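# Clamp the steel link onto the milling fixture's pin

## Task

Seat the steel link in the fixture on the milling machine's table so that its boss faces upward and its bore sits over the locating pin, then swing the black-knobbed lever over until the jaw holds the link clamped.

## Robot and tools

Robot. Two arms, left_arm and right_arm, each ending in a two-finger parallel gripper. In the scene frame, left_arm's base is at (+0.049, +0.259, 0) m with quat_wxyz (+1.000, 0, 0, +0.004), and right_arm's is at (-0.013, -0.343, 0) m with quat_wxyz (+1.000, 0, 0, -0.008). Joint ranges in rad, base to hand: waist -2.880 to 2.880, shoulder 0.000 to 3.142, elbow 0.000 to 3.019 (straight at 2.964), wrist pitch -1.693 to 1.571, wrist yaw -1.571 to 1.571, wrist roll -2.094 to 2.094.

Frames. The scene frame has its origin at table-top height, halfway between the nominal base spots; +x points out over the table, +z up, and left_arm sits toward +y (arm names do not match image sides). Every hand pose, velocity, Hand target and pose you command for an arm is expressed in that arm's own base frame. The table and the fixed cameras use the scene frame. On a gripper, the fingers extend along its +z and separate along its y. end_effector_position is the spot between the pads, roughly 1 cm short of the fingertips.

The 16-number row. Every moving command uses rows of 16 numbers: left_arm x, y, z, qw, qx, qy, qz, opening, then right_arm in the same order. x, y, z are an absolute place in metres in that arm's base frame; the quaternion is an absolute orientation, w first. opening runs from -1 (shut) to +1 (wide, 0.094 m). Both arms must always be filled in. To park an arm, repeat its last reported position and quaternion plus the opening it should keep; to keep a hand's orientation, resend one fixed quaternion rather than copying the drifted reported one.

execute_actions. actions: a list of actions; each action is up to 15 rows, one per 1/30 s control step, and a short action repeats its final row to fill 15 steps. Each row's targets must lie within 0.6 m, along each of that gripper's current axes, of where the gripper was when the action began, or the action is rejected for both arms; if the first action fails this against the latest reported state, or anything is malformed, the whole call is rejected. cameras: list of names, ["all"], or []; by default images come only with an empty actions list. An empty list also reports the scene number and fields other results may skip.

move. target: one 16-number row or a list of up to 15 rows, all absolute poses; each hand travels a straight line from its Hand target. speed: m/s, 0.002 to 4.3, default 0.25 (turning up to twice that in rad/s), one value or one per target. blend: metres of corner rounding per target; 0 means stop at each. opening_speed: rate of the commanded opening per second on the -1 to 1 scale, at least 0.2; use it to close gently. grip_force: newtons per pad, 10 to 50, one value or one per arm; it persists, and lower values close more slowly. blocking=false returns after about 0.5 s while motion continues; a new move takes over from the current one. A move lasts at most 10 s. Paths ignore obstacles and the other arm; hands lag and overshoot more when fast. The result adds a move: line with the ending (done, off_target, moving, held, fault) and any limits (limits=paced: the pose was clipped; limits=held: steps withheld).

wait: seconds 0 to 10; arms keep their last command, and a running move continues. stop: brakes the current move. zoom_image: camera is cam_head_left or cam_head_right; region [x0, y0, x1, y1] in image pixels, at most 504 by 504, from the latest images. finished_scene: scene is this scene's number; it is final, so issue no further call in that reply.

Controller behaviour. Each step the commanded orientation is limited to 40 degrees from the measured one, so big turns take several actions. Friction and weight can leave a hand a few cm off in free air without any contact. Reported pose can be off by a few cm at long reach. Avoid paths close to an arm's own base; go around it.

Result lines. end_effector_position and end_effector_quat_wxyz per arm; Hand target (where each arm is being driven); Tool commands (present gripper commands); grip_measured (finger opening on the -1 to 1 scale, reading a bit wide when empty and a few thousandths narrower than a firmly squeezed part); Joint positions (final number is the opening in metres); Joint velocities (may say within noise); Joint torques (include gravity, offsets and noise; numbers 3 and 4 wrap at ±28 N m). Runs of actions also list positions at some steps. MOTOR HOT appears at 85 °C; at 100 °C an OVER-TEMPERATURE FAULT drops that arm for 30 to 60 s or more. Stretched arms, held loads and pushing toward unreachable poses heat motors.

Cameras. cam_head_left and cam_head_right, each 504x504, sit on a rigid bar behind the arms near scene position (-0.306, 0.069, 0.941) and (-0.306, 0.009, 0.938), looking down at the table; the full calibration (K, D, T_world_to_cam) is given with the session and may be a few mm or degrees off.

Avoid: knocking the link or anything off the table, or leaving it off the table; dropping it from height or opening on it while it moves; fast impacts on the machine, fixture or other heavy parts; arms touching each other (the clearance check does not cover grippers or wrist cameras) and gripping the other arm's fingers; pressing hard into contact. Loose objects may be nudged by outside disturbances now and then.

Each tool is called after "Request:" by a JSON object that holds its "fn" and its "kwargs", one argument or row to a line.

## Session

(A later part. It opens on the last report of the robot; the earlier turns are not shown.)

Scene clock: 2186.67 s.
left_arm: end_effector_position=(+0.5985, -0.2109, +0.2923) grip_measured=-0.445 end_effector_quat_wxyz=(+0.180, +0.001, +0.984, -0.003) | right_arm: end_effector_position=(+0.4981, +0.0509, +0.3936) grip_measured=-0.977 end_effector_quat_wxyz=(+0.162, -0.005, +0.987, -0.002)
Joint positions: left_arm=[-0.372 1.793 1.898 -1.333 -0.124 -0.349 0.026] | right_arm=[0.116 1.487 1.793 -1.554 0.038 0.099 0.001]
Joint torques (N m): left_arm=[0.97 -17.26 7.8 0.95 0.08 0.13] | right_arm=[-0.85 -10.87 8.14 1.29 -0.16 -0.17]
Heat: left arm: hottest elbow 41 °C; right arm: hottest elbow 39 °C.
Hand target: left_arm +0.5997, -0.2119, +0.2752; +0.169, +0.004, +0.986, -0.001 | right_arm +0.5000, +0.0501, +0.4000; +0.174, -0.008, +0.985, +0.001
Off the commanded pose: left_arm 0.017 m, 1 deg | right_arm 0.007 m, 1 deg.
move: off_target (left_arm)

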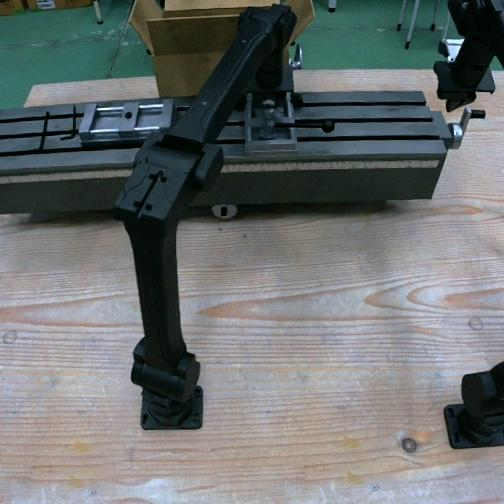

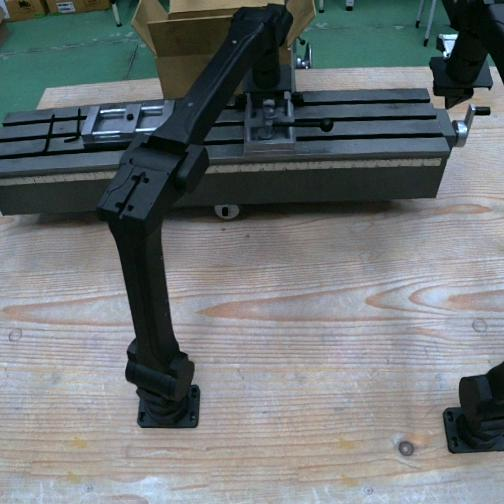

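Request:
{"fn": "move", "kwargs": {
  "target": [
    [0.600, -0.211, 0.288, 0.1736, 0.0039, 0.9848, -0.0007, 0.0, 0.50, 0.05, 0.40, 0.1736, -0.0079, 0.9848, 0.0007, -1.0],
    [0.601, -0.211, 0.38, 0.1736, 0.0039, 0.9848, -0.0007, 0.0, 0.60, 0.17, 0.36, 0.1908, -0.0078, 0.9816, 0.0015, -1.0],
    [0.45, -0.02, 0.40, 0.1736, 0.0039, 0.9848, -0.0007, 0.0, 0.618, 0.303, 0.34, 0.1908, -0.0078, 0.9816, 0.0015, -1.0],
    [0.45, -0.02, 0.40, 0.1736, 0.0039, 0.9848, -0.0007, 0.0, 0.6175, 0.305, 0.275, 0.1908, -0.0078, 0.9816, 0.0015, -1.0],
    [0.45, -0.02, 0.40, 0.1736, 0.0039, 0.9848, -0.0007, 0.0, 0.5846, 0.3037, 0.270, 0.15, -0.0078, 0.9887, 0.0012, -1.0]
  ],
  "speed": [0.1, 0.18, 0.25, 0.12, 0.1],
  "blend": [0, 0.02, 0.02, 0.005, 0],
  "cameras": ["all"]
}}

Request:
{"fn": "zoom_image", "kwargs": {
  "camera": "cam_head_left",
  "region": [240, 70, 340, 170]
}}

Request:
{"fn": "zoom_image", "kwargs": {
  "camera": "cam_head_right",
  "region": [240, 70, 340, 170]
}}

Scene clock: 2218.70 s.
left_arm: end_effector_position=(+0.4475, -0.0224, +0.4003) grip_measured=-0.002 end_effector_quat_wxyz=(+0.169, +0.002, +0.986, +0.000) | right_arm: end_effector_position=(+0.6002, +0.3014, +0.2687) grip_measured=-0.977 end_effector_quat_wxyz=(+0.164, -0.006, +0.986, +0.004)
Joint positions: left_arm=[-0.056 1.344 1.662 -1.551 -0.018 -0.048 0.047] | right_arm=[0.504 1.935 2.05 -1.39 0.149 0.47 0.001]
Joint torques (N m): left_arm=[1.55 -10.99 8.51 1.06 0.17 0.18] | right_arm=[0.38 -17.38 6.83 -0.35 -0.09 0.05]
Heat: left arm: hottest elbow 39 °C; right arm: hottest elbow 39 °C.
Hand target: left_arm +0.4499, -0.0200, +0.4000; +0.173, +0.004, +0.985, -0.001 | right_arm +0.5850, +0.3038, +0.2699; +0.150, -0.008, +0.989, +0.001
Off the commanded pose: left_arm 0.003 m, 1 deg | right_arm 0.016 m, 2 deg.
move: off_target (right_arm)

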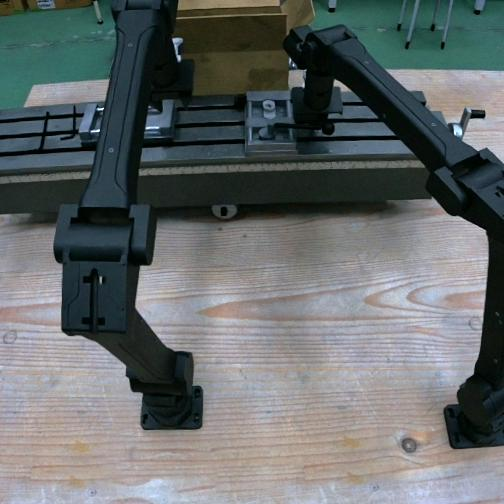

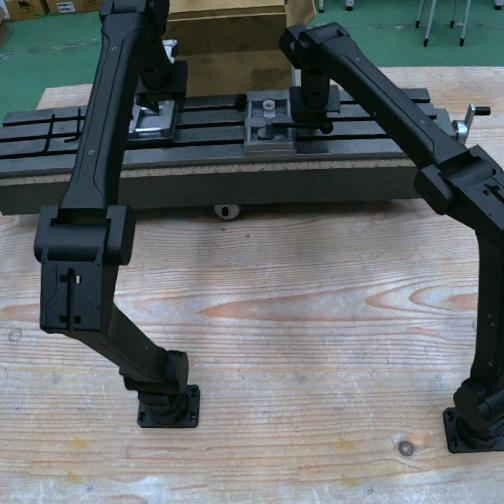

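Scaled by 5.040 from the camera's 504x504 image, which has a finer 720x720 frame.

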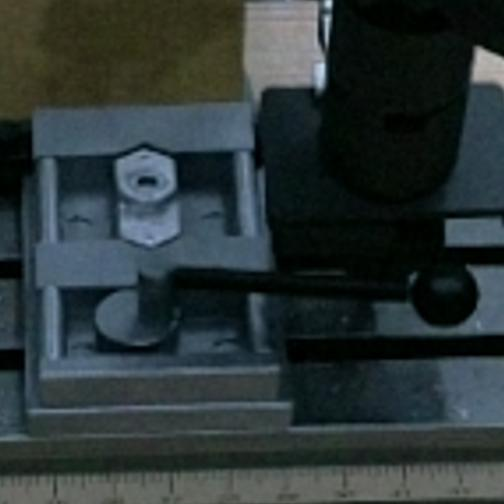

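Scaled by 5.040 from the camera's 504x504 image, which has a finer 720x720 frame.

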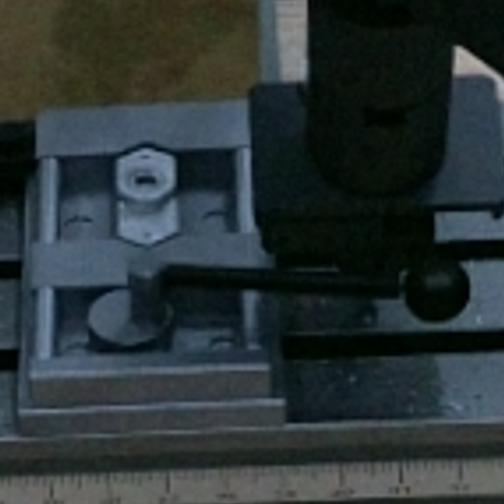

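Request:
{"fn": "move", "kwargs": {
  "target": [
    [0.45, -0.02, 0.40, 0.1736, 0.0039, 0.9848, -0.0007, 0.0, 0.5564, 0.3139, 0.262, 0.12, -0.0078, 0.9927, 0.0010, -1.0],
    [0.45, -0.02, 0.40, 0.1736, 0.0039, 0.9848, -0.0007, 0.0, 0.530, 0.331, 0.253, 0.0872, -0.0079, 0.9962, 0.0007, -1.0],
    [0.45, -0.02, 0.40, 0.1736, 0.0039, 0.9848, -0.0007, 0.0, 0.5056, 0.350, 0.248, 0.0872, -0.0079, 0.9962, 0.0007, -1.0],
    [0.45, -0.02, 0.40, 0.1736, 0.0039, 0.9848, -0.0007, 0.0, 0.495, 0.380, 0.248, 0.0872, -0.0079, 0.9962, 0.0007, -1.0],
    [0.45, -0.02, 0.40, 0.1736, 0.0039, 0.9848, -0.0007, 0.0, 0.498, 0.415, 0.248, 0.0872, -0.0079, 0.9962, 0.0007, -1.0],
    [0.45, -0.02, 0.40, 0.1736, 0.0039, 0.9848, -0.0007, 0.0, 0.503, 0.432, 0.248, 0.0872, -0.0079, 0.9962, 0.0007, -1.0],
    [0.45, -0.02, 0.40, 0.1736, 0.0039, 0.9848, -0.0007, 0.0, 0.512, 0.335, 0.275, 0.0872, -0.0079, 0.9962, 0.0007, -1.0],
    [0.45, -0.02, 0.40, 0.1736, 0.0039, 0.9848, -0.0007, 0.0, 0.50, 0.22, 0.36, 0.1736, -0.0079, 0.9848, 0.0007, -1.0]
  ],
  "speed": [0.1, 0.1, 0.1, 0.1, 0.1, 0.06, 0.15, 0.25],
  "blend": [0.01, 0.01, 0.01, 0.01, 0.01, 0, 0.02, 0],
  "cameras": ["all"]
}}

Request:
{"fn": "zoom_image", "kwargs": {
  "camera": "cam_head_left",
  "region": [240, 70, 340, 170]
}}

Request:
{"fn": "zoom_image", "kwargs": {
  "camera": "cam_head_right",
  "region": [240, 70, 340, 170]
}}

Scene clock: 2238.70 s.
left_arm: end_effector_position=(+0.4475, -0.0224, +0.4003) grip_measured=-0.002 end_effector_quat_wxyz=(+0.169, +0.002, +0.986, +0.000) | right_arm: end_effector_position=(+0.4954, +0.2192, +0.3621) grip_measured=-0.977 end_effector_quat_wxyz=(+0.171, -0.005, +0.985, -0.001)
Joint positions: left_arm=[-0.056 1.344 1.662 -1.551 -0.018 -0.048 0.047] | right_arm=[0.466 1.583 1.816 -1.494 0.153 0.432 0.001]
Joint torques (N m): left_arm=[1.55 -10.93 8.49 1.06 0.17 0.18] | right_arm=[-0.79 -11.05 7.91 1.22 0.01 -0.16]
Heat: left arm: hottest elbow 38 °C; right arm: hottest elbow 39 °C.
Hand target: left_arm +0.4499, -0.0200, +0.4000; +0.173, +0.004, +0.985, -0.001 | right_arm +0.5000, +0.2199, +0.3599; +0.173, -0.008, +0.985, +0.001
Off the commanded pose: left_arm 0.003 m, 1 deg | right_arm 0.005 m, 0 deg.
move: done; blend cut to 0.0089 m at target 5

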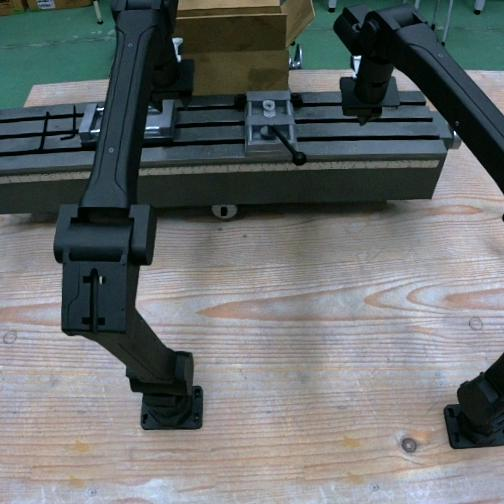

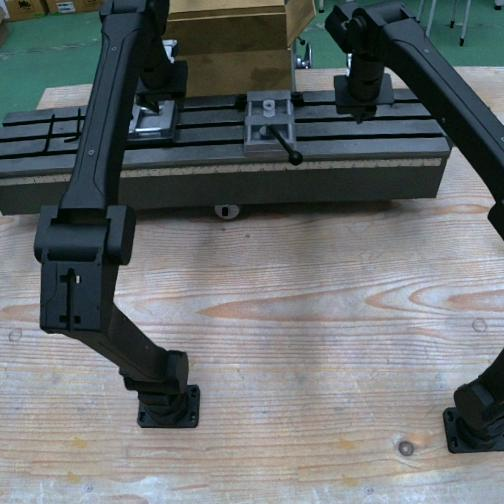

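Scaled by 5.040 from the camera's 504x504 image, which has a finer 720x720 frame.

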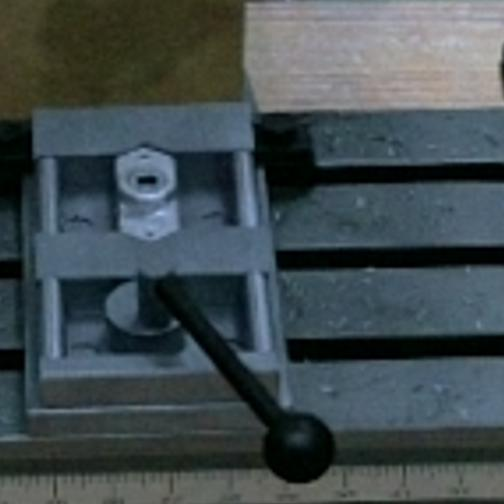

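Scaled by 5.040 from the camera's 504x504 image, which has a finer 720x720 frame.

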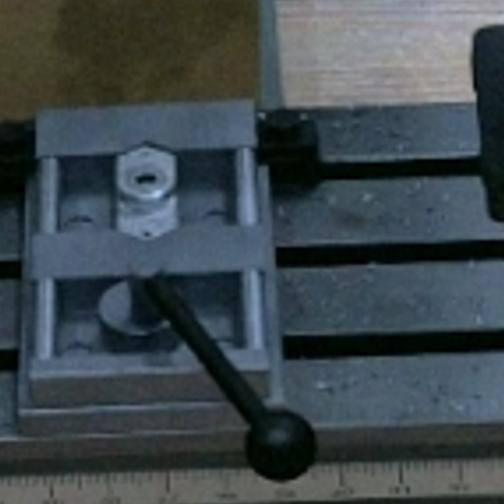

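Request:
{"fn": "move", "kwargs": {
  "target": [
    [0.45, -0.02, 0.40, 0.1736, 0.0039, 0.9848, -0.0007, 0.0, 0.535, 0.305, 0.35, 0.1305, -0.0079, 0.9914, 0.0007, -1.0],
    [0.45, -0.02, 0.40, 0.1736, 0.0039, 0.9848, -0.0007, 0.0, 0.535, 0.312, 0.272, 0.0872, -0.0079, 0.9962, 0.0007, -1.0],
    [0.45, -0.02, 0.40, 0.1736, 0.0039, 0.9848, -0.0007, 0.0, 0.507, 0.350, 0.255, 0.0872, -0.0079, 0.9962, 0.0007, -1.0],
    [0.45, -0.02, 0.40, 0.1736, 0.0039, 0.9848, -0.0007, 0.0, 0.495, 0.390, 0.248, 0.0872, -0.0079, 0.9962, 0.0007, -1.0],
    [0.45, -0.02, 0.40, 0.1736, 0.0039, 0.9848, -0.0007, 0.0, 0.498, 0.432, 0.248, 0.0872, -0.0079, 0.9962, 0.0007, -1.0]
  ],
  "speed": [0.2, 0.12, 0.1, 0.1, 0.1],
  "blend": [0.02, 0.005, 0.01, 0.01, 0],
  "cameras": ["all"]
}}

Request:
{"fn": "zoom_image", "kwargs": {
  "camera": "cam_head_left",
  "region": [240, 70, 340, 170]
}}

Request:
{"fn": "zoom_image", "kwargs": {
  "camera": "cam_head_right",
  "region": [240, 70, 340, 170]
}}

Scene clock: 2262.17 s.
left_arm: end_effector_position=(+0.4475, -0.0224, +0.4003) grip_measured=-0.002 end_effector_quat_wxyz=(+0.169, +0.002, +0.986, +0.000) | right_arm: end_effector_position=(+0.5112, +0.3397, +0.2624) grip_measured=-0.977 end_effector_quat_wxyz=(+0.080, +0.036, +0.995, -0.038)
Joint positions: left_arm=[-0.056 1.344 1.662 -1.551 -0.018 -0.048 0.047] | right_arm=[0.632 1.917 2.032 -1.607 0.159 0.699 0.001]
Joint torques (N m): left_arm=[1.49 -10.87 8.5 1.06 0.17 0.18] | right_arm=[7.18 -11.46 12.12 2.36 -1.92 0.2]
Heat: left arm: hottest elbow 37 °C; right arm: hottest elbow 40 °C.
Hand target: left_arm +0.4499, -0.0200, +0.4000; +0.173, +0.004, +0.985, -0.001 | right_arm +0.4883, +0.4239, +0.2487; +0.085, -0.009, +0.996, +0.001
Off the commanded pose: left_arm 0.003 m, 1 deg | right_arm 0.094 m, 7 deg.
move: off_target (right_arm)

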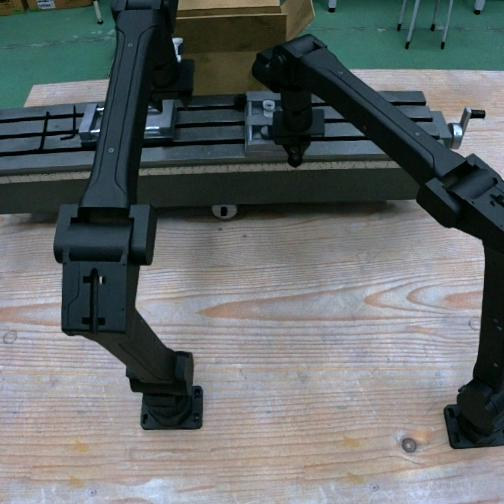

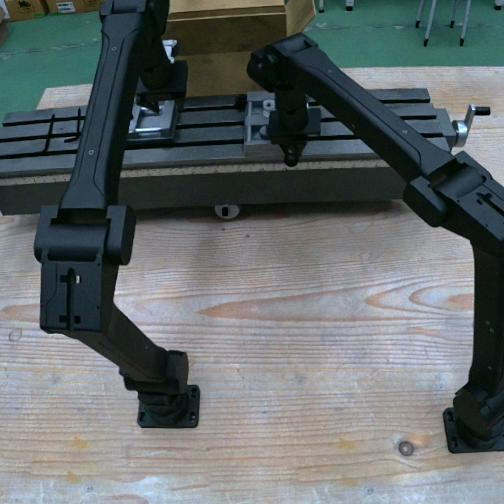

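Scaled by 5.040 from the camera's 504x504 image, which has a finer 720x720 frame.

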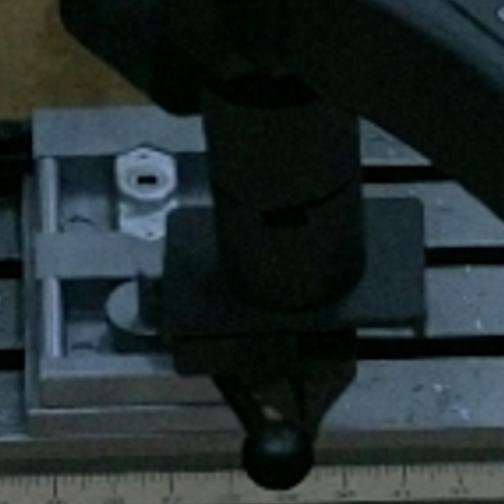

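Scaled by 5.040 from the camera's 504x504 image, which has a finer 720x720 frame.

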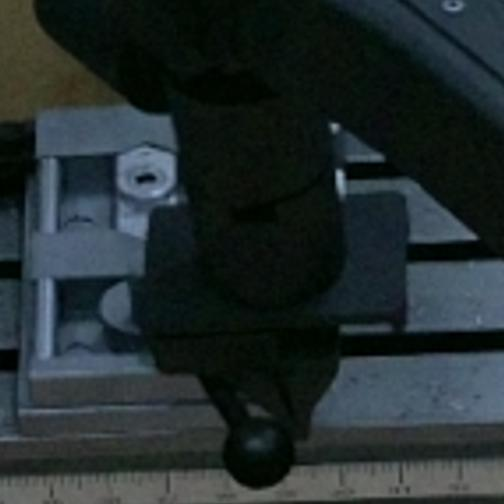

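Request:
{"fn": "move", "kwargs": {
  "target": [
    [0.45, -0.02, 0.40, 0.1736, 0.0039, 0.9848, -0.0007, 0.0, 0.512, 0.330, 0.285, 0.0872, -0.0079, 0.9962, 0.0007, -1.0],
    [0.45, -0.02, 0.40, 0.1736, 0.0039, 0.9848, -0.0007, 0.0, 0.497, 0.385, 0.272, 0.0872, -0.0079, 0.9962, 0.0007, -1.0],
    [0.45, -0.02, 0.40, 0.1736, 0.0039, 0.9848, -0.0007, 0.0, 0.498, 0.42, 0.265, 0.0872, -0.0079, 0.9962, 0.0007, -1.0]
  ],
  "speed": 0.1,
  "blend": [0, 0.01, 0],
  "cameras": ["all"]
}}

Request:
{"fn": "zoom_image", "kwargs": {
  "camera": "cam_head_left",
  "region": [240, 70, 340, 170]
}}

Request:
{"fn": "zoom_image", "kwargs": {
  "camera": "cam_head_right",
  "region": [240, 70, 340, 170]
}}

Scene clock: 2281.47 s.
left_arm: end_effector_position=(+0.4475, -0.0224, +0.4003) grip_measured=-0.002 end_effector_quat_wxyz=(+0.169, +0.002, +0.986, +0.000) | right_arm: end_effector_position=(+0.5032, +0.3728, +0.2778) grip_measured=-0.977 end_effector_quat_wxyz=(+0.088, +0.005, +0.996, -0.017)
Joint positions: left_arm=[-0.056 1.344 1.662 -1.551 -0.018 -0.048 0.047] | right_arm=[0.676 1.936 2.101 -1.62 0.136 0.677 0.001]
Joint torques (N m): left_arm=[1.55 -10.87 8.49 1.03 0.17 0.18] | right_arm=[3.25 -12.16 11.11 1.24 -0.86 0.28]
Heat: left arm: hottest elbow 37 °C; right arm: hottest elbow 42 °C.
Hand target: left_arm +0.4499, -0.0200, +0.4000; +0.173, +0.004, +0.985, -0.001 | right_arm +0.4949, +0.4175, +0.2648; +0.087, -0.008, +0.996, +0.001
Off the commanded pose: left_arm 0.003 m, 1 deg | right_arm 0.049 m, 2 deg.
move: off_target (right_arm)

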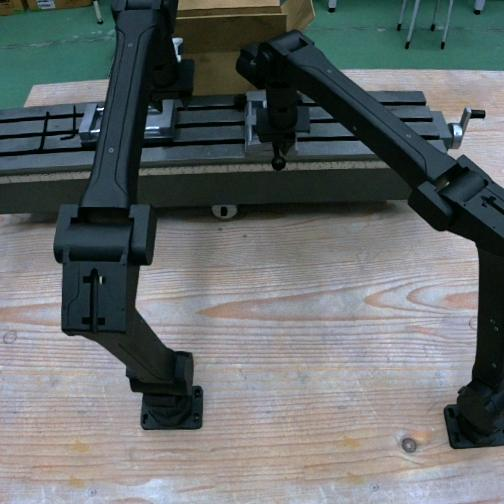

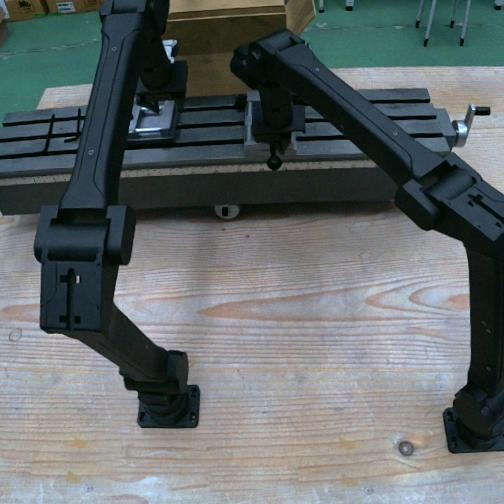

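Scaled by 5.040 from the camera's 504x504 image, which has a finer 720x720 frame.

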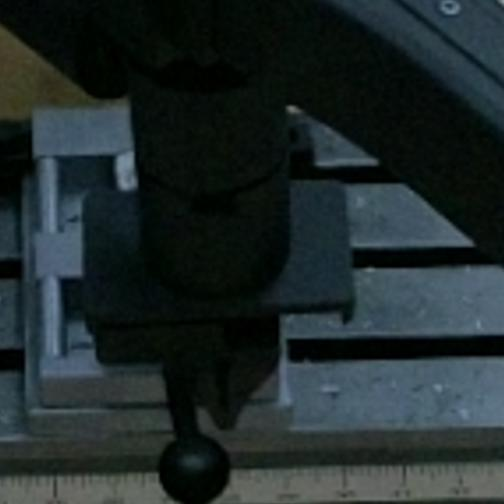

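Scaled by 5.040 from the camera's 504x504 image, which has a finer 720x720 frame.

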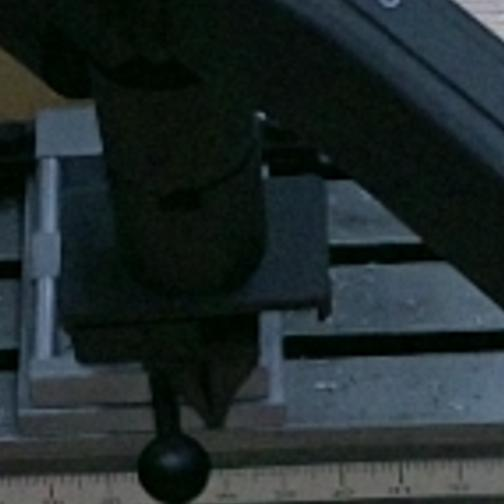

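Request:
{"fn": "move", "kwargs": {
  "target": [
    [0.45, -0.02, 0.40, 0.1736, 0.0039, 0.9848, -0.0007, 0.0, 0.510, 0.335, 0.285, 0.0872, -0.0079, 0.9962, 0.0007, -1.0],
    [0.35, 0.06, 0.40, 0.1736, 0.0039, 0.9848, -0.0007, 0.0, 0.505, 0.33, 0.40, 0.1305, -0.0079, 0.9914, 0.0007, -1.0],
    [0.35, 0.06, 0.40, 0.1736, 0.0039, 0.9848, -0.0007, 0.0, 0.500, 0.42, 0.38, 0.0872, -0.0079, 0.9962, 0.0007, -1.0],
    [0.35, 0.06, 0.40, 0.1736, 0.0039, 0.9848, -0.0007, 0.0, 0.500, 0.42, 0.295, 0.0872, -0.0079, 0.9962, 0.0007, -1.0]
  ],
  "speed": 0.15,
  "blend": [0.01, 0.02, 0.01, 0]
}}

Request:
{"fn": "move", "kwargs": {
  "target": [
    [0.35, 0.06, 0.40, 0.1736, 0.0039, 0.9848, -0.0007, 0.0, 0.5023, 0.375, 0.292, 0.0872, -0.0079, 0.9962, 0.0007, -1.0],
    [0.35, 0.06, 0.40, 0.1736, 0.0039, 0.9848, -0.0007, 0.0, 0.512, 0.338, 0.292, 0.0872, -0.0079, 0.9962, 0.0007, -1.0],
    [0.35, 0.06, 0.40, 0.1736, 0.0039, 0.9848, -0.0007, 0.0, 0.535, 0.310, 0.292, 0.0872, -0.0079, 0.9962, 0.0007, -1.0],
    [0.35, 0.06, 0.40, 0.1736, 0.0039, 0.9848, -0.0007, 0.0, 0.565, 0.298, 0.292, 0.0872, -0.0079, 0.9962, 0.0007, -1.0],
    [0.35, 0.06, 0.40, 0.1736, 0.0039, 0.9848, -0.0007, 0.0, 0.600, 0.296, 0.292, 0.0872, -0.0079, 0.9962, 0.0007, -1.0]
  ],
  "speed": 0.08,
  "blend": [0.01, 0.01, 0.01, 0.01, 0],
  "cameras": ["all"]
}}

Request:
{"fn": "zoom_image", "kwargs": {
  "camera": "cam_head_left",
  "region": [240, 70, 340, 170]
}}

Request:
{"fn": "zoom_image", "kwargs": {
  "camera": "cam_head_right",
  "region": [240, 70, 340, 170]
}}

Scene clock: 2333.00 s.
left_arm: end_effector_position=(+0.3546, +0.0578, +0.4011) grip_measured=-0.002 end_effector_quat_wxyz=(+0.178, +0.004, +0.984, +0.001) | right_arm: end_effector_position=(+0.5012, +0.4196, +0.2957) grip_measured=-0.977 end_effector_quat_wxyz=(+0.096, -0.012, +0.995, +0.005)
Joint positions: left_arm=[0.196 1.115 1.471 -1.576 0.069 0.192 0.047] | right_arm=[0.729 2.017 2.273 -1.675 0.118 0.696 0.001]
Joint torques (N m): left_arm=[1.73 -7.53 8.38 0.23 0.27 0.18] | right_arm=[-0.67 -16.79 7.79 0.25 -0.01 0.03]
Heat: left arm: hottest elbow 37 °C; right arm: hottest elbow 43 °C.
Hand target: left_arm +0.3501, +0.0599, +0.4000; +0.174, +0.004, +0.985, -0.001 | right_arm +0.4998, +0.4199, +0.2948; +0.092, -0.008, +0.996, +0.005
Off the commanded pose: left_arm 0.005 m, 1 deg | right_arm 0.001 m, 1 deg.
joint sent to its limit (right arm) — joint 4 (wrist pitch), lower limit. The joint targets still meet the commanded pose.
move: done

Scene clock: 2335.93 s.
left_arm: end_effector_position=(+0.3546, +0.0578, +0.4011) grip_measured=-0.002 end_effector_quat_wxyz=(+0.178, +0.004, +0.984, +0.001) | right_arm: end_effector_position=(+0.5470, +0.3263, +0.2924) grip_measured=-0.977 end_effector_quat_wxyz=(+0.064, -0.044, +0.997, +0.012)
Joint positions: left_arm=[0.196 1.115 1.471 -1.576 0.069 0.192 0.047] | right_arm=[0.55 1.98 2.21 -1.679 0.041 0.46 0.001]
Joint torques (N m): left_arm=[1.67 -7.3 8.39 0.23 0.26 0.18] | right_arm=[-5.42 -11.87 14.32 0.76 1.79 -0.07]
Heat: left arm: hottest elbow 37 °C; right arm: hottest elbow 43 °C.
Hand target: left_arm +0.3501, +0.0599, +0.4000; +0.174, +0.004, +0.985, -0.001 | right_arm +0.5942, +0.2928, +0.2914; +0.089, -0.008, +0.996, +0.001
Off the commanded pose: left_arm 0.005 m, 1 deg | right_arm 0.061 m, 5 deg.
move: off_target (right_arm)

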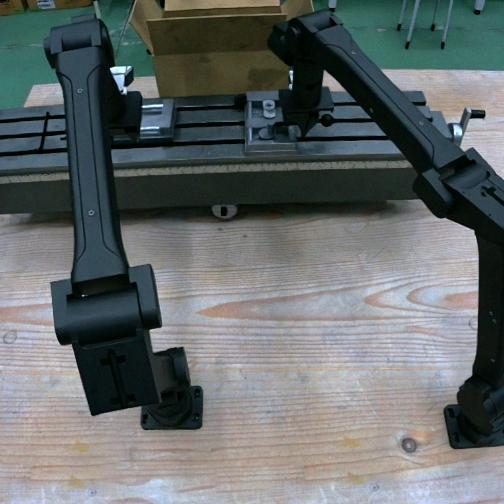

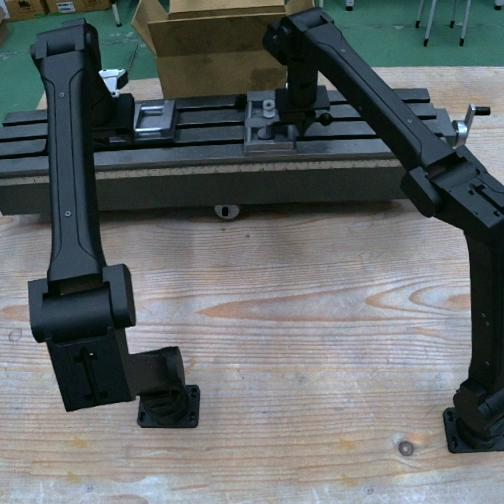

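Scaled by 5.040 from the camera's 504x504 image, which has a finer 720x720 frame.

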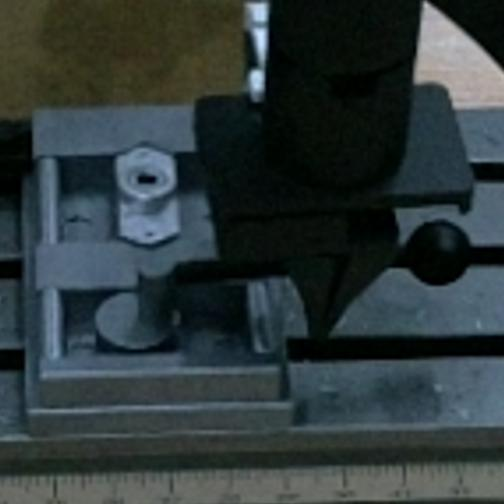

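Scaled by 5.040 from the camera's 504x504 image, which has a finer 720x720 frame.

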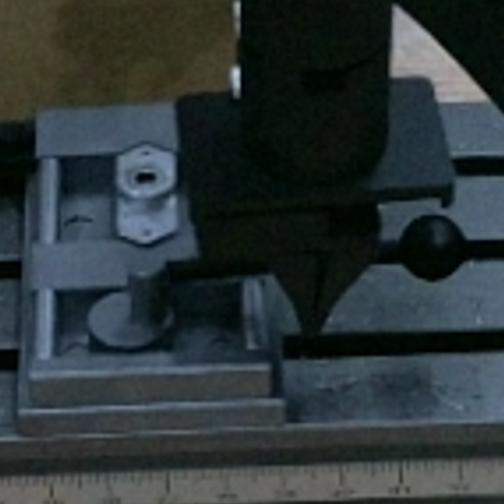

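Request:
{"fn": "move", "kwargs": {
  "target": [
    [0.40, 0.0, 0.40, 0.1736, 0.0039, 0.9848, -0.0007, 0.0, 0.53, 0.325, 0.30, 0.0872, -0.0079, 0.9962, 0.0007, -1.0],
    [0.42, -0.06, 0.42, 0.1736, 0.0039, 0.9848, -0.0007, 0.0, 0.52, 0.28, 0.40, 0.1305, -0.0079, 0.9914, 0.0007, -1.0],
    [0.50, -0.15, 0.42, 0.1736, 0.0039, 0.9848, -0.0007, 0.0, 0.58, 0.13, 0.38, 0.1736, -0.0079, 0.9848, 0.0007, -1.0],
    [0.605, -0.2155, 0.36, 0.1822, 0.0039, 0.9833, -0.0007, 0.0, 0.58, 0.13, 0.38, 0.1736, -0.0079, 0.9848, 0.0007, -1.0],
    [0.602, -0.2155, 0.31, 0.1822, 0.0039, 0.9833, -0.0007, 0.0, 0.58, 0.13, 0.38, 0.1736, -0.0079, 0.9848, 0.0007, -1.0]
  ],
  "speed": 0.2,
  "blend": [0.01, 0.03, 0.03, 0.01, 0],
  "cameras": ["all"]
}}

Request:
{"fn": "zoom_image", "kwargs": {
  "camera": "cam_head_left",
  "region": [240, 70, 310, 140]
}}

Request:
{"fn": "zoom_image", "kwargs": {
  "camera": "cam_head_right",
  "region": [240, 70, 310, 140]
}}

Scene clock: 2356.73 s.
left_arm: end_effector_position=(+0.6020, -0.2100, +0.3075) grip_measured=-0.002 end_effector_quat_wxyz=(+0.175, +0.005, +0.985, +0.002) | right_arm: end_effector_position=(+0.5808, +0.1322, +0.3696) grip_measured=-0.977 end_effector_quat_wxyz=(+0.160, -0.006, +0.987, -0.004)
Joint positions: left_arm=[-0.369 1.818 1.976 -1.4 -0.126 -0.338 0.047] | right_arm=[0.249 1.747 2.049 -1.562 0.083 0.223 0.001]
Joint torques (N m): left_arm=[0.38 -19.02 8.85 1.09 -0.32 -0.01] | right_arm=[-0.97 -14.92 7.69 1.24 -0.11 -0.15]
Heat: left arm: hottest elbow 38 °C; right arm: hottest elbow 49 °C.
Hand target: left_arm +0.6020, -0.2155, +0.3101; +0.182, +0.004, +0.983, -0.001 | right_arm +0.5799, +0.1300, +0.3798; +0.173, -0.008, +0.985, +0.001
Off the commanded pose: left_arm 0.006 m, 1 deg | right_arm 0.011 m, 2 deg.
move: off_target (right_arm)

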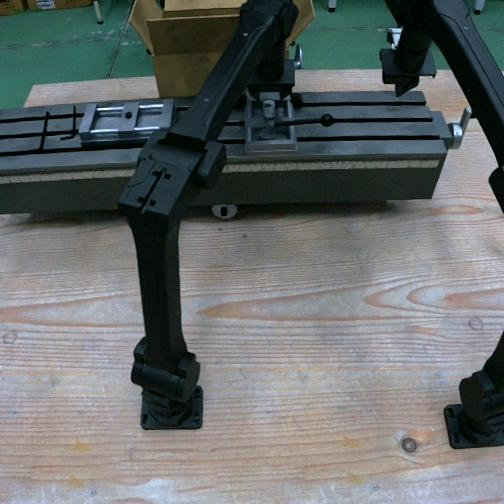

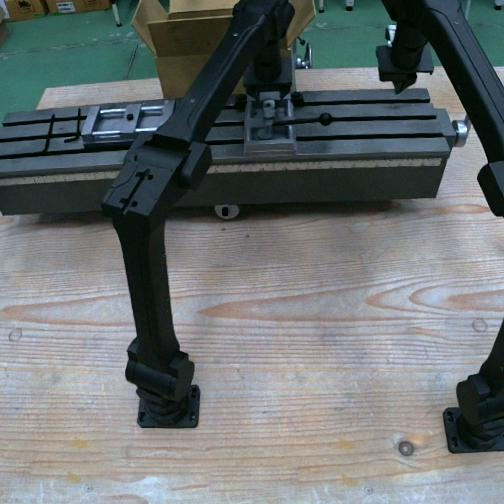

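Scaled by 7.200 from the camera's 504x504 image, which has a finer 720x720 frame.

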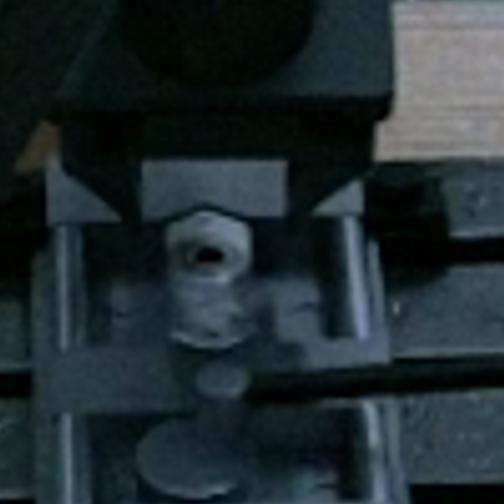

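Scaled by 7.200 from the camera's 504x504 image, which has a finer 720x720 frame.

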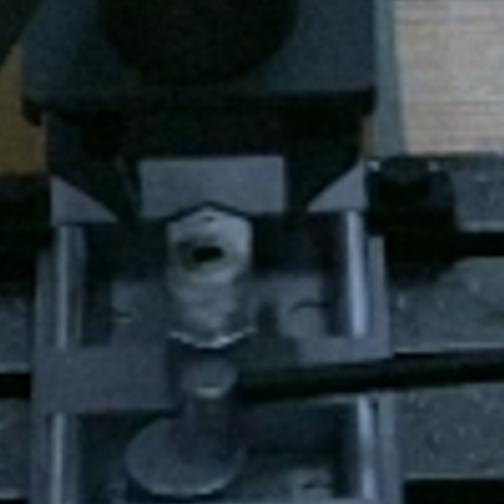

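Request:
{"fn": "move", "kwargs": {
  "target": [
    [0.598, -0.2145, 0.292, 0.1822, 0.0039, 0.9833, -0.0007, 0.0, 0.58, 0.13, 0.38, 0.1736, -0.0079, 0.9848, 0.0007, -1.0],
    [0.598, -0.2145, 0.292, 0.1822, 0.0039, 0.9833, -0.0007, -0.8, 0.58, 0.13, 0.38, 0.1736, -0.0079, 0.9848, 0.0007, -1.0],
    [0.603, -0.214, 0.40, 0.1822, 0.0039, 0.9833, -0.0007, -0.8, 0.58, 0.13, 0.38, 0.1736, -0.0079, 0.9848, 0.0007, -1.0],
    [0.45, -0.25, 0.38, 0.16, 0.30, 0.935, -0.05, -0.8, 0.58, 0.13, 0.38, 0.1736, -0.0079, 0.9848, 0.0007, -1.0]
  ],
  "speed": [0.1, 0.1, 0.2, 0.3],
  "opening_speed": 2,
  "blend": [0, 0, 0.02, 0]
}}

Request:
{"fn": "move", "kwargs": {
  "target": [
    [0.2832, -0.3503, 0.16, 0.1326, 0.6360, 0.7519, -0.1121, -0.8, 0.58, 0.13, 0.38, 0.1736, -0.0079, 0.9848, 0.0007, -1.0],
    [0.2832, -0.3503, 0.035, 0.1326, 0.6360, 0.7519, -0.1121, -0.8, 0.58, 0.13, 0.38, 0.1736, -0.0079, 0.9848, 0.0007, -1.0]
  ],
  "speed": [0.25, 0.1],
  "blend": [0.02, 0],
  "cameras": ["all"]
}}

Request:
{"fn": "zoom_image", "kwargs": {
  "camera": "cam_head_left",
  "region": [250, 220, 380, 340]
}}

Scene clock: 2382.23 s.
left_arm: end_effector_position=(+0.4515, -0.2458, +0.3725) grip_measured=-0.438 end_effector_quat_wxyz=(+0.147, +0.293, +0.944, -0.046) | right_arm: end_effector_position=(+0.5808, +0.1322, +0.3696) grip_measured=-0.977 end_effector_quat_wxyz=(+0.160, -0.006, +0.987, -0.004)
Joint positions: left_arm=[-0.486 1.517 1.772 -1.518 0.036 0.111 0.026] | right_arm=[0.249 1.747 2.049 -1.562 0.083 0.223 0.001]
Joint torques (N m): left_arm=[0.56 -14.62 8.99 1.07 0.23 0.16] | right_arm=[-0.85 -14.92 7.66 1.31 -0.11 -0.17]
Heat: left arm: hottest elbow 38 °C; right arm: hottest elbow 45 °C.
Hand target: left_arm +0.4499, -0.2500, +0.3800; +0.161, +0.301, +0.939, -0.050 | right_arm +0.5799, +0.1300, +0.3798; +0.173, -0.008, +0.985, +0.001
Off the commanded pose: left_arm 0.009 m, 2 deg | right_arm 0.011 m, 2 deg.
move: off_target (right_arm)

Scene clock: 2385.70 s.
left_arm: end_effector_position=(+0.2835, -0.3450, +0.0354) grip_measured=-0.438 end_effector_quat_wxyz=(+0.127, +0.630, +0.758, -0.109) | right_arm: end_effector_position=(+0.5808, +0.1322, +0.3696) grip_measured=-0.977 end_effector_quat_wxyz=(+0.160, -0.006, +0.987, -0.004)
Joint positions: left_arm=[-0.81 1.545 0.865 -0.608 0.186 0.55 0.026] | right_arm=[0.249 1.747 2.049 -1.562 0.083 0.223 0.001]
Joint torques (N m): left_arm=[0.5 -11.4 7.17 0.99 0.44 0.17] | right_arm=[-1.03 -15.09 7.66 1.26 -0.11 -0.16]
Heat: left arm: hottest elbow 38 °C; right arm: hottest elbow 45 °C.
Hand target: left_arm +0.2831, -0.3502, +0.0350; +0.133, +0.636, +0.752, -0.112 | right_arm +0.5799, +0.1300, +0.3798; +0.173, -0.008, +0.985, +0.001
Off the commanded pose: left_arm 0.005 m, 1 deg | right_arm 0.011 m, 2 deg.
move: off_target (right_arm)

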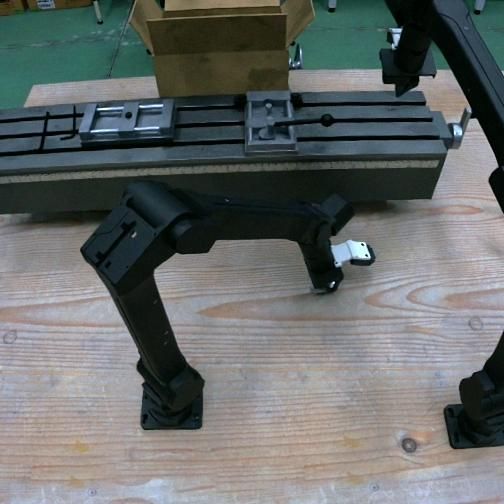

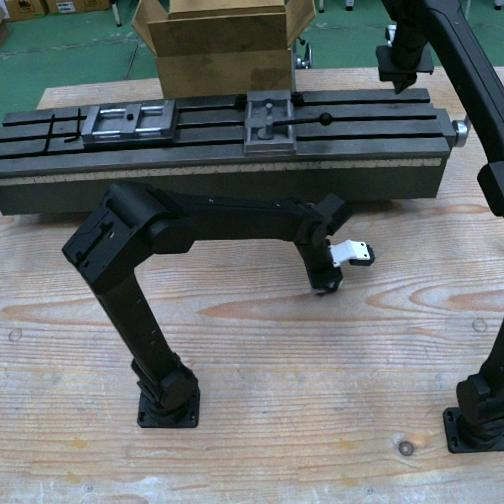

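Scaled by 3.877 from the camera's 504x504 image, which has a finer 720x720 frame.

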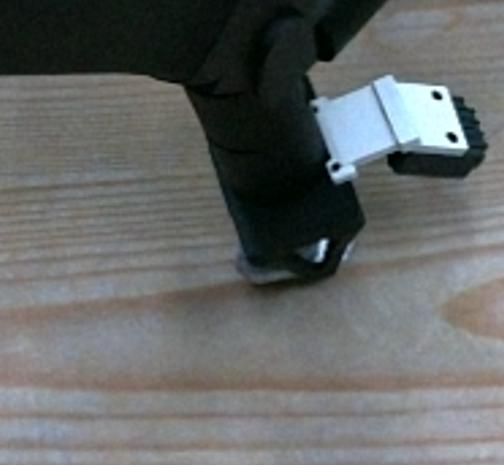

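Lower until contact, then release.

Request:
{"fn": "move", "kwargs": {
  "target": [
    [0.2832, -0.3503, 0.024, 0.1326, 0.6360, 0.7519, -0.1121, -0.8, 0.58, 0.13, 0.38, 0.1736, -0.0079, 0.9848, 0.0007, -1.0]
  ],
  "speed": 0.05
}}

Request:
{"fn": "move", "kwargs": {
  "target": [
    [0.2832, -0.3503, 0.017, 0.1326, 0.6360, 0.7519, -0.1121, -0.8, 0.58, 0.13, 0.38, 0.1736, -0.0079, 0.9848, 0.0007, -1.0]
  ],
  "speed": 0.05
}}

Request:
{"fn": "move", "kwargs": {
  "target": [
    [0.2832, -0.3503, 0.011, 0.1326, 0.6360, 0.7519, -0.1121, -0.8, 0.58, 0.13, 0.38, 0.1736, -0.0079, 0.9848, 0.0007, -1.0]
  ],
  "speed": 0.05
}}

Scene clock: 2398.07 s.
left_arm: end_effector_position=(+0.2843, -0.3458, +0.0263) grip_measured=-0.438 end_effector_quat_wxyz=(+0.130, +0.630, +0.758, -0.110) | right_arm: end_effector_position=(+0.5808, +0.1322, +0.3696) grip_measured=-0.977 end_effector_quat_wxyz=(+0.160, -0.006, +0.987, -0.004)
Joint positions: left_arm=[-0.81 1.563 0.855 -0.575 0.186 0.55 0.026] | right_arm=[0.249 1.747 2.049 -1.562 0.083 0.223 0.001]
Joint torques (N m): left_arm=[0.56 -11.28 6.87 1.03 0.44 0.17] | right_arm=[-0.91 -14.86 7.71 1.25 -0.11 -0.16]
Heat: left arm: hottest elbow 38 °C; right arm: hottest elbow 44 °C.
Hand target: left_arm +0.2832, -0.3502, +0.0241; +0.133, +0.636, +0.752, -0.112 | right_arm +0.5799, +0.1300, +0.3798; +0.173, -0.008, +0.985, +0.001
Off the commanded pose: left_arm 0.005 m, 1 deg | right_arm 0.011 m, 2 deg.
move: off_target (right_arm)

Scene clock: 2398.83 s.
left_arm: end_effector_position=(+0.2856, -0.3473, +0.0231) grip_measured=-0.438 end_effector_quat_wxyz=(+0.133, +0.630, +0.757, -0.110) | right_arm: end_effector_position=(+0.5808, +0.1322, +0.3696) grip_measured=-0.977 end_effector_quat_wxyz=(+0.160, -0.006, +0.987, -0.004)
Joint positions: left_arm=[-0.81 1.571 0.852 -0.556 0.186 0.551 0.026] | right_arm=[0.249 1.747 2.049 -1.562 0.083 0.223 0.001]
Joint torques (N m): left_arm=[0.5 -11.05 6.6 1.06 0.42 0.16] | right_arm=[-0.85 -14.97 7.66 1.22 -0.1 -0.17]
Heat: left arm: hottest elbow 38 °C; right arm: hottest elbow 44 °C.
Hand target: left_arm +0.2831, -0.3501, +0.0170; +0.132, +0.636, +0.752, -0.112 | right_arm +0.5799, +0.1300, +0.3798; +0.173, -0.008, +0.985, +0.001
Off the commanded pose: left_arm 0.007 m, 1 deg | right_arm 0.011 m, 2 deg.
move: off_target (right_arm)

Scene clock: 2399.70 s.
left_arm: end_effector_position=(+0.2873, -0.3494, +0.0228) grip_measured=-0.438 end_effector_quat_wxyz=(+0.140, +0.630, +0.756, -0.111) | right_arm: end_effector_position=(+0.5808, +0.1322, +0.3696) grip_measured=-0.977 end_effector_quat_wxyz=(+0.160, -0.006, +0.987, -0.004)
Joint positions: left_arm=[-0.81 1.573 0.849 -0.539 0.187 0.551 0.026] | right_arm=[0.249 1.747 2.049 -1.562 0.083 0.223 0.001]
Joint torques (N m): left_arm=[0.5 -10.23 6.23 1.1 0.37 0.16] | right_arm=[-0.97 -14.97 7.66 1.24 -0.11 -0.15]
Heat: left arm: hottest elbow 38 °C; right arm: hottest elbow 44 °C.
Hand target: left_arm +0.2830, -0.3499, +0.0113; +0.133, +0.636, +0.752, -0.112 | right_arm +0.5799, +0.1300, +0.3798; +0.173, -0.008, +0.985, +0.001
Off the commanded pose: left_arm 0.013 m, 1 deg | right_arm 0.011 m, 2 deg.
move: off_target (left_arm, right_arm)

Request:
{"fn": "move", "kwargs": {
  "target": [
    [0.286, -0.348, 0.020, 0.1326, 0.6360, 0.7519, -0.1121, -0.8, 0.58, 0.13, 0.38, 0.1736, -0.0079, 0.9848, 0.0007, -1.0],
    [0.286, -0.348, 0.020, 0.1326, 0.6360, 0.7519, -0.1121, 0.3, 0.58, 0.13, 0.38, 0.1736, -0.0079, 0.9848, 0.0007, -1.0],
    [0.286, -0.348, 0.14, 0.1326, 0.6360, 0.7519, -0.1121, 0.3, 0.58, 0.13, 0.38, 0.1736, -0.0079, 0.9848, 0.0007, -1.0],
    [0.20, -0.05, 0.25, 0.1326, 0.6360, 0.7519, -0.1121, 0.3, 0.58, 0.13, 0.38, 0.1736, -0.0079, 0.9848, 0.0007, -1.0]
  ],
  "speed": [0.1, 0.1, 0.15, 0.3],
  "opening_speed": 2,
  "blend": [0, 0, 0.02, 0],
  "cameras": ["all"]
}}

Request:
{"fn": "zoom_image", "kwargs": {
  "camera": "cam_head_left",
  "region": [290, 250, 360, 310]
}}

Request:
{"fn": "zoom_image", "kwargs": {
  "camera": "cam_head_right",
  "region": [290, 250, 360, 310]
}}

Request:
{"fn": "zoom_image", "kwargs": {
  "camera": "cam_head_left",
  "region": [240, 80, 350, 160]
}}

Scene clock: 2418.07 s.
left_arm: end_effector_position=(+0.1899, -0.0520, +0.2318) grip_measured=+0.298 end_effector_quat_wxyz=(+0.119, +0.635, +0.754, -0.122) | right_arm: end_effector_position=(+0.5808, +0.1322, +0.3696) grip_measured=-0.977 end_effector_quat_wxyz=(+0.160, -0.006, +0.987, -0.004)
Joint positions: left_arm=[0.036 0.79 0.849 -1.616 0.342 1.433 0.061] | right_arm=[0.249 1.747 2.049 -1.562 0.083 0.223 0.001]
Joint torques (N m): left_arm=[1.79 -1.2 12.38 -0.39 0.6 0.18] | right_arm=[-1.03 -15.21 7.64 1.22 -0.11 -0.16]
Heat: left arm: hottest elbow 37 °C; right arm: hottest elbow 43 °C.
Hand target: left_arm +0.1995, -0.0501, +0.2496; +0.133, +0.636, +0.752, -0.112 | right_arm +0.5799, +0.1300, +0.3798; +0.173, -0.008, +0.985, +0.001
Off the commanded pose: left_arm 0.021 m, 2 deg | right_arm 0.011 m, 2 deg.
move: off_target (left_arm, right_arm)

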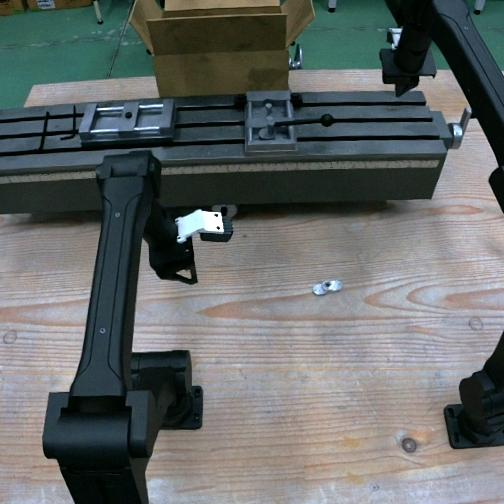

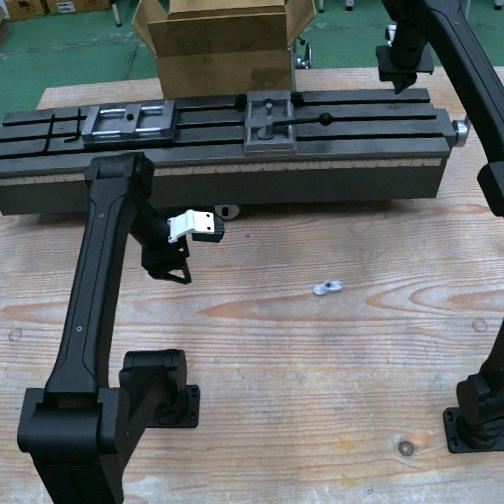

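Scaled by 7.200 from the camera's 504x504 image, which has a finer 720x720 frame.

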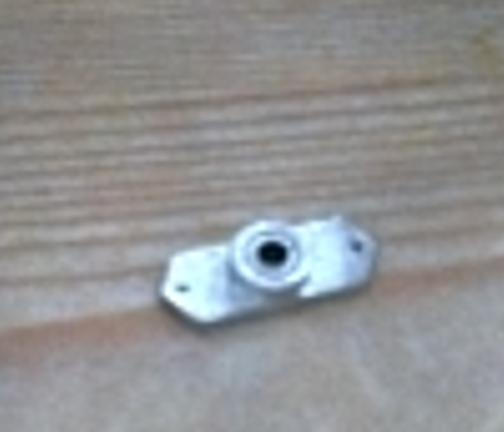

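Scaled by 7.200 from the camera's 504x504 image, which has a finer 720x720 frame.

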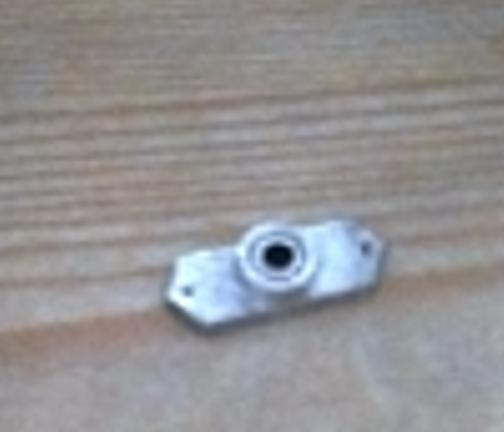

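Scaled by 4.582 from the camera's 504x504 image, which has a finer 720x720 frame.

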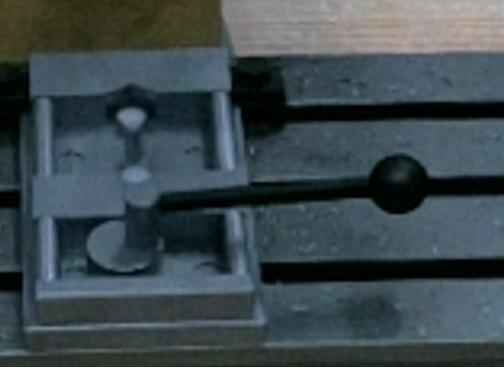

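Request:
{"fn": "move", "kwargs": {
  "target": [
    [0.2876, -0.351, 0.08, 0.1373, 0.6027, 0.7789, -0.1063, 0.6, 0.58, 0.13, 0.38, 0.1736, -0.0079, 0.9848, 0.0007, -1.0],
    [0.2876, -0.352, 0.0165, 0.1373, 0.6027, 0.7789, -0.1063, 0.6, 0.58, 0.13, 0.38, 0.1736, -0.0079, 0.9848, 0.0007, -1.0],
    [0.2876, -0.352, 0.0165, 0.1373, 0.6027, 0.7789, -0.1063, -0.8, 0.58, 0.13, 0.38, 0.1736, -0.0079, 0.9848, 0.0007, -1.0],
    [0.31, -0.34, 0.15, 0.15, 0.50, 0.843, -0.09, -0.8, 0.58, 0.13, 0.38, 0.1736, -0.0079, 0.9848, 0.0007, -1.0],
    [0.45, -0.26, 0.36, 0.165, 0.25, 0.952, -0.04, -0.8, 0.58, 0.13, 0.38, 0.1736, -0.0079, 0.9848, 0.0007, -1.0],
    [0.6045, -0.217, 0.335, 0.1822, 0.0039, 0.9833, -0.0007, -0.8, 0.58, 0.13, 0.38, 0.1736, -0.0079, 0.9848, 0.0007, -1.0]
  ],
  "speed": [0.45, 0.15, 0.15, 0.3, 0.45, 0.3],
  "opening_speed": 4,
  "blend": [0.02, 0, 0, 0.04, 0.06, 0],
  "cameras": ["all"]
}}

Request:
{"fn": "zoom_image", "kwargs": {
  "camera": "cam_head_left",
  "region": [240, 70, 310, 140]
}}

Request:
{"fn": "zoom_image", "kwargs": {
  "camera": "cam_head_right",
  "region": [240, 70, 310, 140]
}}

Scene clock: 2494.13 s.
left_arm: end_effector_position=(+0.5945, -0.2155, +0.3140) grip_measured=-0.440 end_effector_quat_wxyz=(+0.163, +0.012, +0.987, +0.005) | right_arm: end_effector_position=(+0.5808, +0.1322, +0.3696) grip_measured=-0.977 end_effector_quat_wxyz=(+0.160, -0.006, +0.987, -0.004)
Joint positions: left_arm=[-0.381 1.825 2.008 -1.451 -0.125 -0.338 0.026] | right_arm=[0.249 1.747 2.049 -1.562 0.083 0.223 0.001]
Joint torques (N m): left_arm=[1.2 -18.2 13.64 0.18 -0.33 -0.02] | right_arm=[-0.91 -15.03 7.69 1.28 -0.11 -0.15]
Heat: left arm: hottest elbow 41 °C; right arm: hottest elbow 41 °C.
Hand target: left_arm +0.6035, -0.2166, +0.3348; +0.183, +0.004, +0.983, -0.001 | right_arm +0.5799, +0.1300, +0.3798; +0.173, -0.008, +0.985, +0.001
Off the commanded pose: left_arm 0.023 m, 3 deg | right_arm 0.011 m, 2 deg.
move: off_target (left_arm, right_arm); target 3's new opening was sent with left_arm's hand 0.012 m and 0 deg from that target

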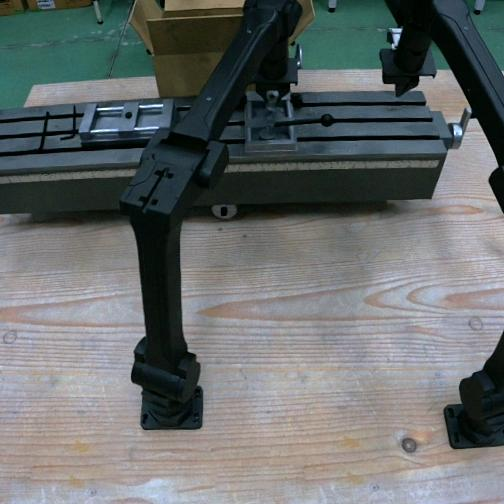

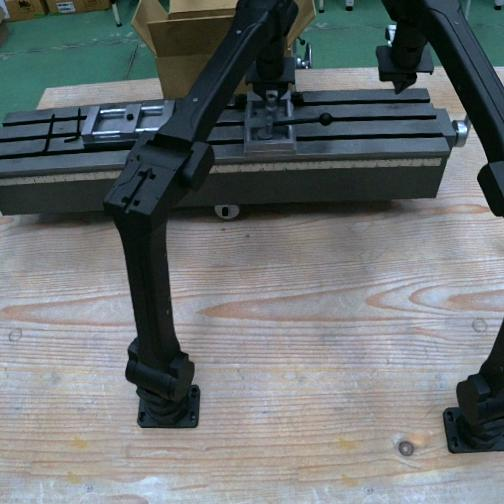

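Scaled by 7.200 from the camera's 504x504 image, which has a finer 720x720 frame.

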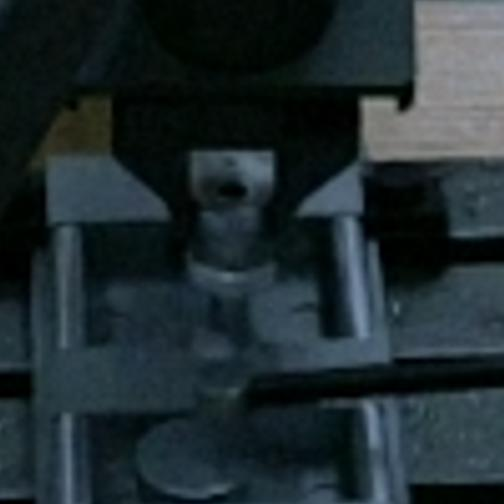

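Scaled by 7.200 from the camera's 504x504 image, which has a finer 720x720 frame.

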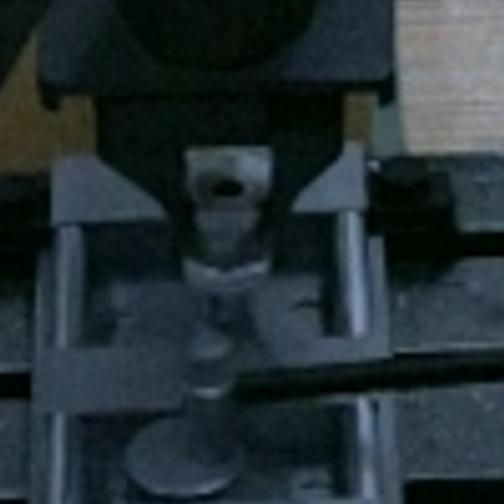

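Request:
{"fn": "move", "kwargs": {
  "target": [
    [0.6015, -0.2095, 0.326, 0.1822, 0.0039, 0.9833, -0.0007, -0.8, 0.58, 0.13, 0.38, 0.1736, -0.0079, 0.9848, 0.0007, -1.0]
  ],
  "speed": 0.1
}}

Scene clock: 2503.90 s.
left_arm: end_effector_position=(+0.5966, -0.2155, +0.3146) grip_measured=-0.440 end_effector_quat_wxyz=(+0.167, +0.011, +0.986, +0.004) | right_arm: end_effector_position=(+0.5808, +0.1322, +0.3696) grip_measured=-0.977 end_effector_quat_wxyz=(+0.160, -0.006, +0.987, -0.004)
Joint positions: left_arm=[-0.38 1.825 2.008 -1.443 -0.125 -0.339 0.026] | right_arm=[0.249 1.747 2.049 -1.562 0.083 0.223 0.001]
Joint torques (N m): left_arm=[1.55 -19.55 9.51 1.09 -0.2 0.08] | right_arm=[-0.97 -14.86 7.65 1.24 -0.1 -0.15]
Heat: left arm: hottest elbow 44 °C; right arm: hottest elbow 41 °C.
Hand target: left_arm +0.6012, -0.2095, +0.3260; +0.182, +0.004, +0.983, -0.001 | right_arm +0.5799, +0.1300, +0.3798; +0.173, -0.008, +0.985, +0.001
Off the commanded pose: left_arm 0.014 m, 2 deg | right_arm 0.011 m, 2 deg.
move: off_target (left_arm, right_arm)

Request:
{"fn": "move", "kwargs": {
  "target": [
    [0.589, -0.1995, 0.311, 0.1822, 0.0039, 0.9833, -0.0007, -0.8, 0.58, 0.13, 0.38, 0.1736, -0.0079, 0.9848, 0.0007, -1.0]
  ],
  "speed": 0.1
}}

Scene clock: 2516.60 s.
left_arm: end_effector_position=(+0.5865, -0.2059, +0.3040) grip_measured=-0.440 end_effector_quat_wxyz=(+0.172, +0.006, +0.985, +0.002) | right_arm: end_effector_position=(+0.5808, +0.1322, +0.3696) grip_measured=-0.977 end_effector_quat_wxyz=(+0.160, -0.006, +0.987, -0.004)
Joint positions: left_arm=[-0.372 1.773 1.905 -1.38 -0.125 -0.339 0.026] | right_arm=[0.249 1.747 2.049 -1.562 0.083 0.223 0.001]
Joint torques (N m): left_arm=[1.85 -19.02 8.76 1.01 -0.1 0.16] | right_arm=[-0.85 -15.15 7.72 1.24 -0.1 -0.17]
Heat: left arm: hottest elbow 43 °C; right arm: hottest elbow 41 °C.
Hand target: left_arm +0.5889, -0.1994, +0.3111; +0.182, +0.004, +0.983, +0.000 | right_arm +0.5799, +0.1300, +0.3798; +0.173, -0.008, +0.985, +0.001
Off the commanded pose: left_arm 0.010 m, 1 deg | right_arm 0.011 m, 2 deg.
move: off_target (right_arm)


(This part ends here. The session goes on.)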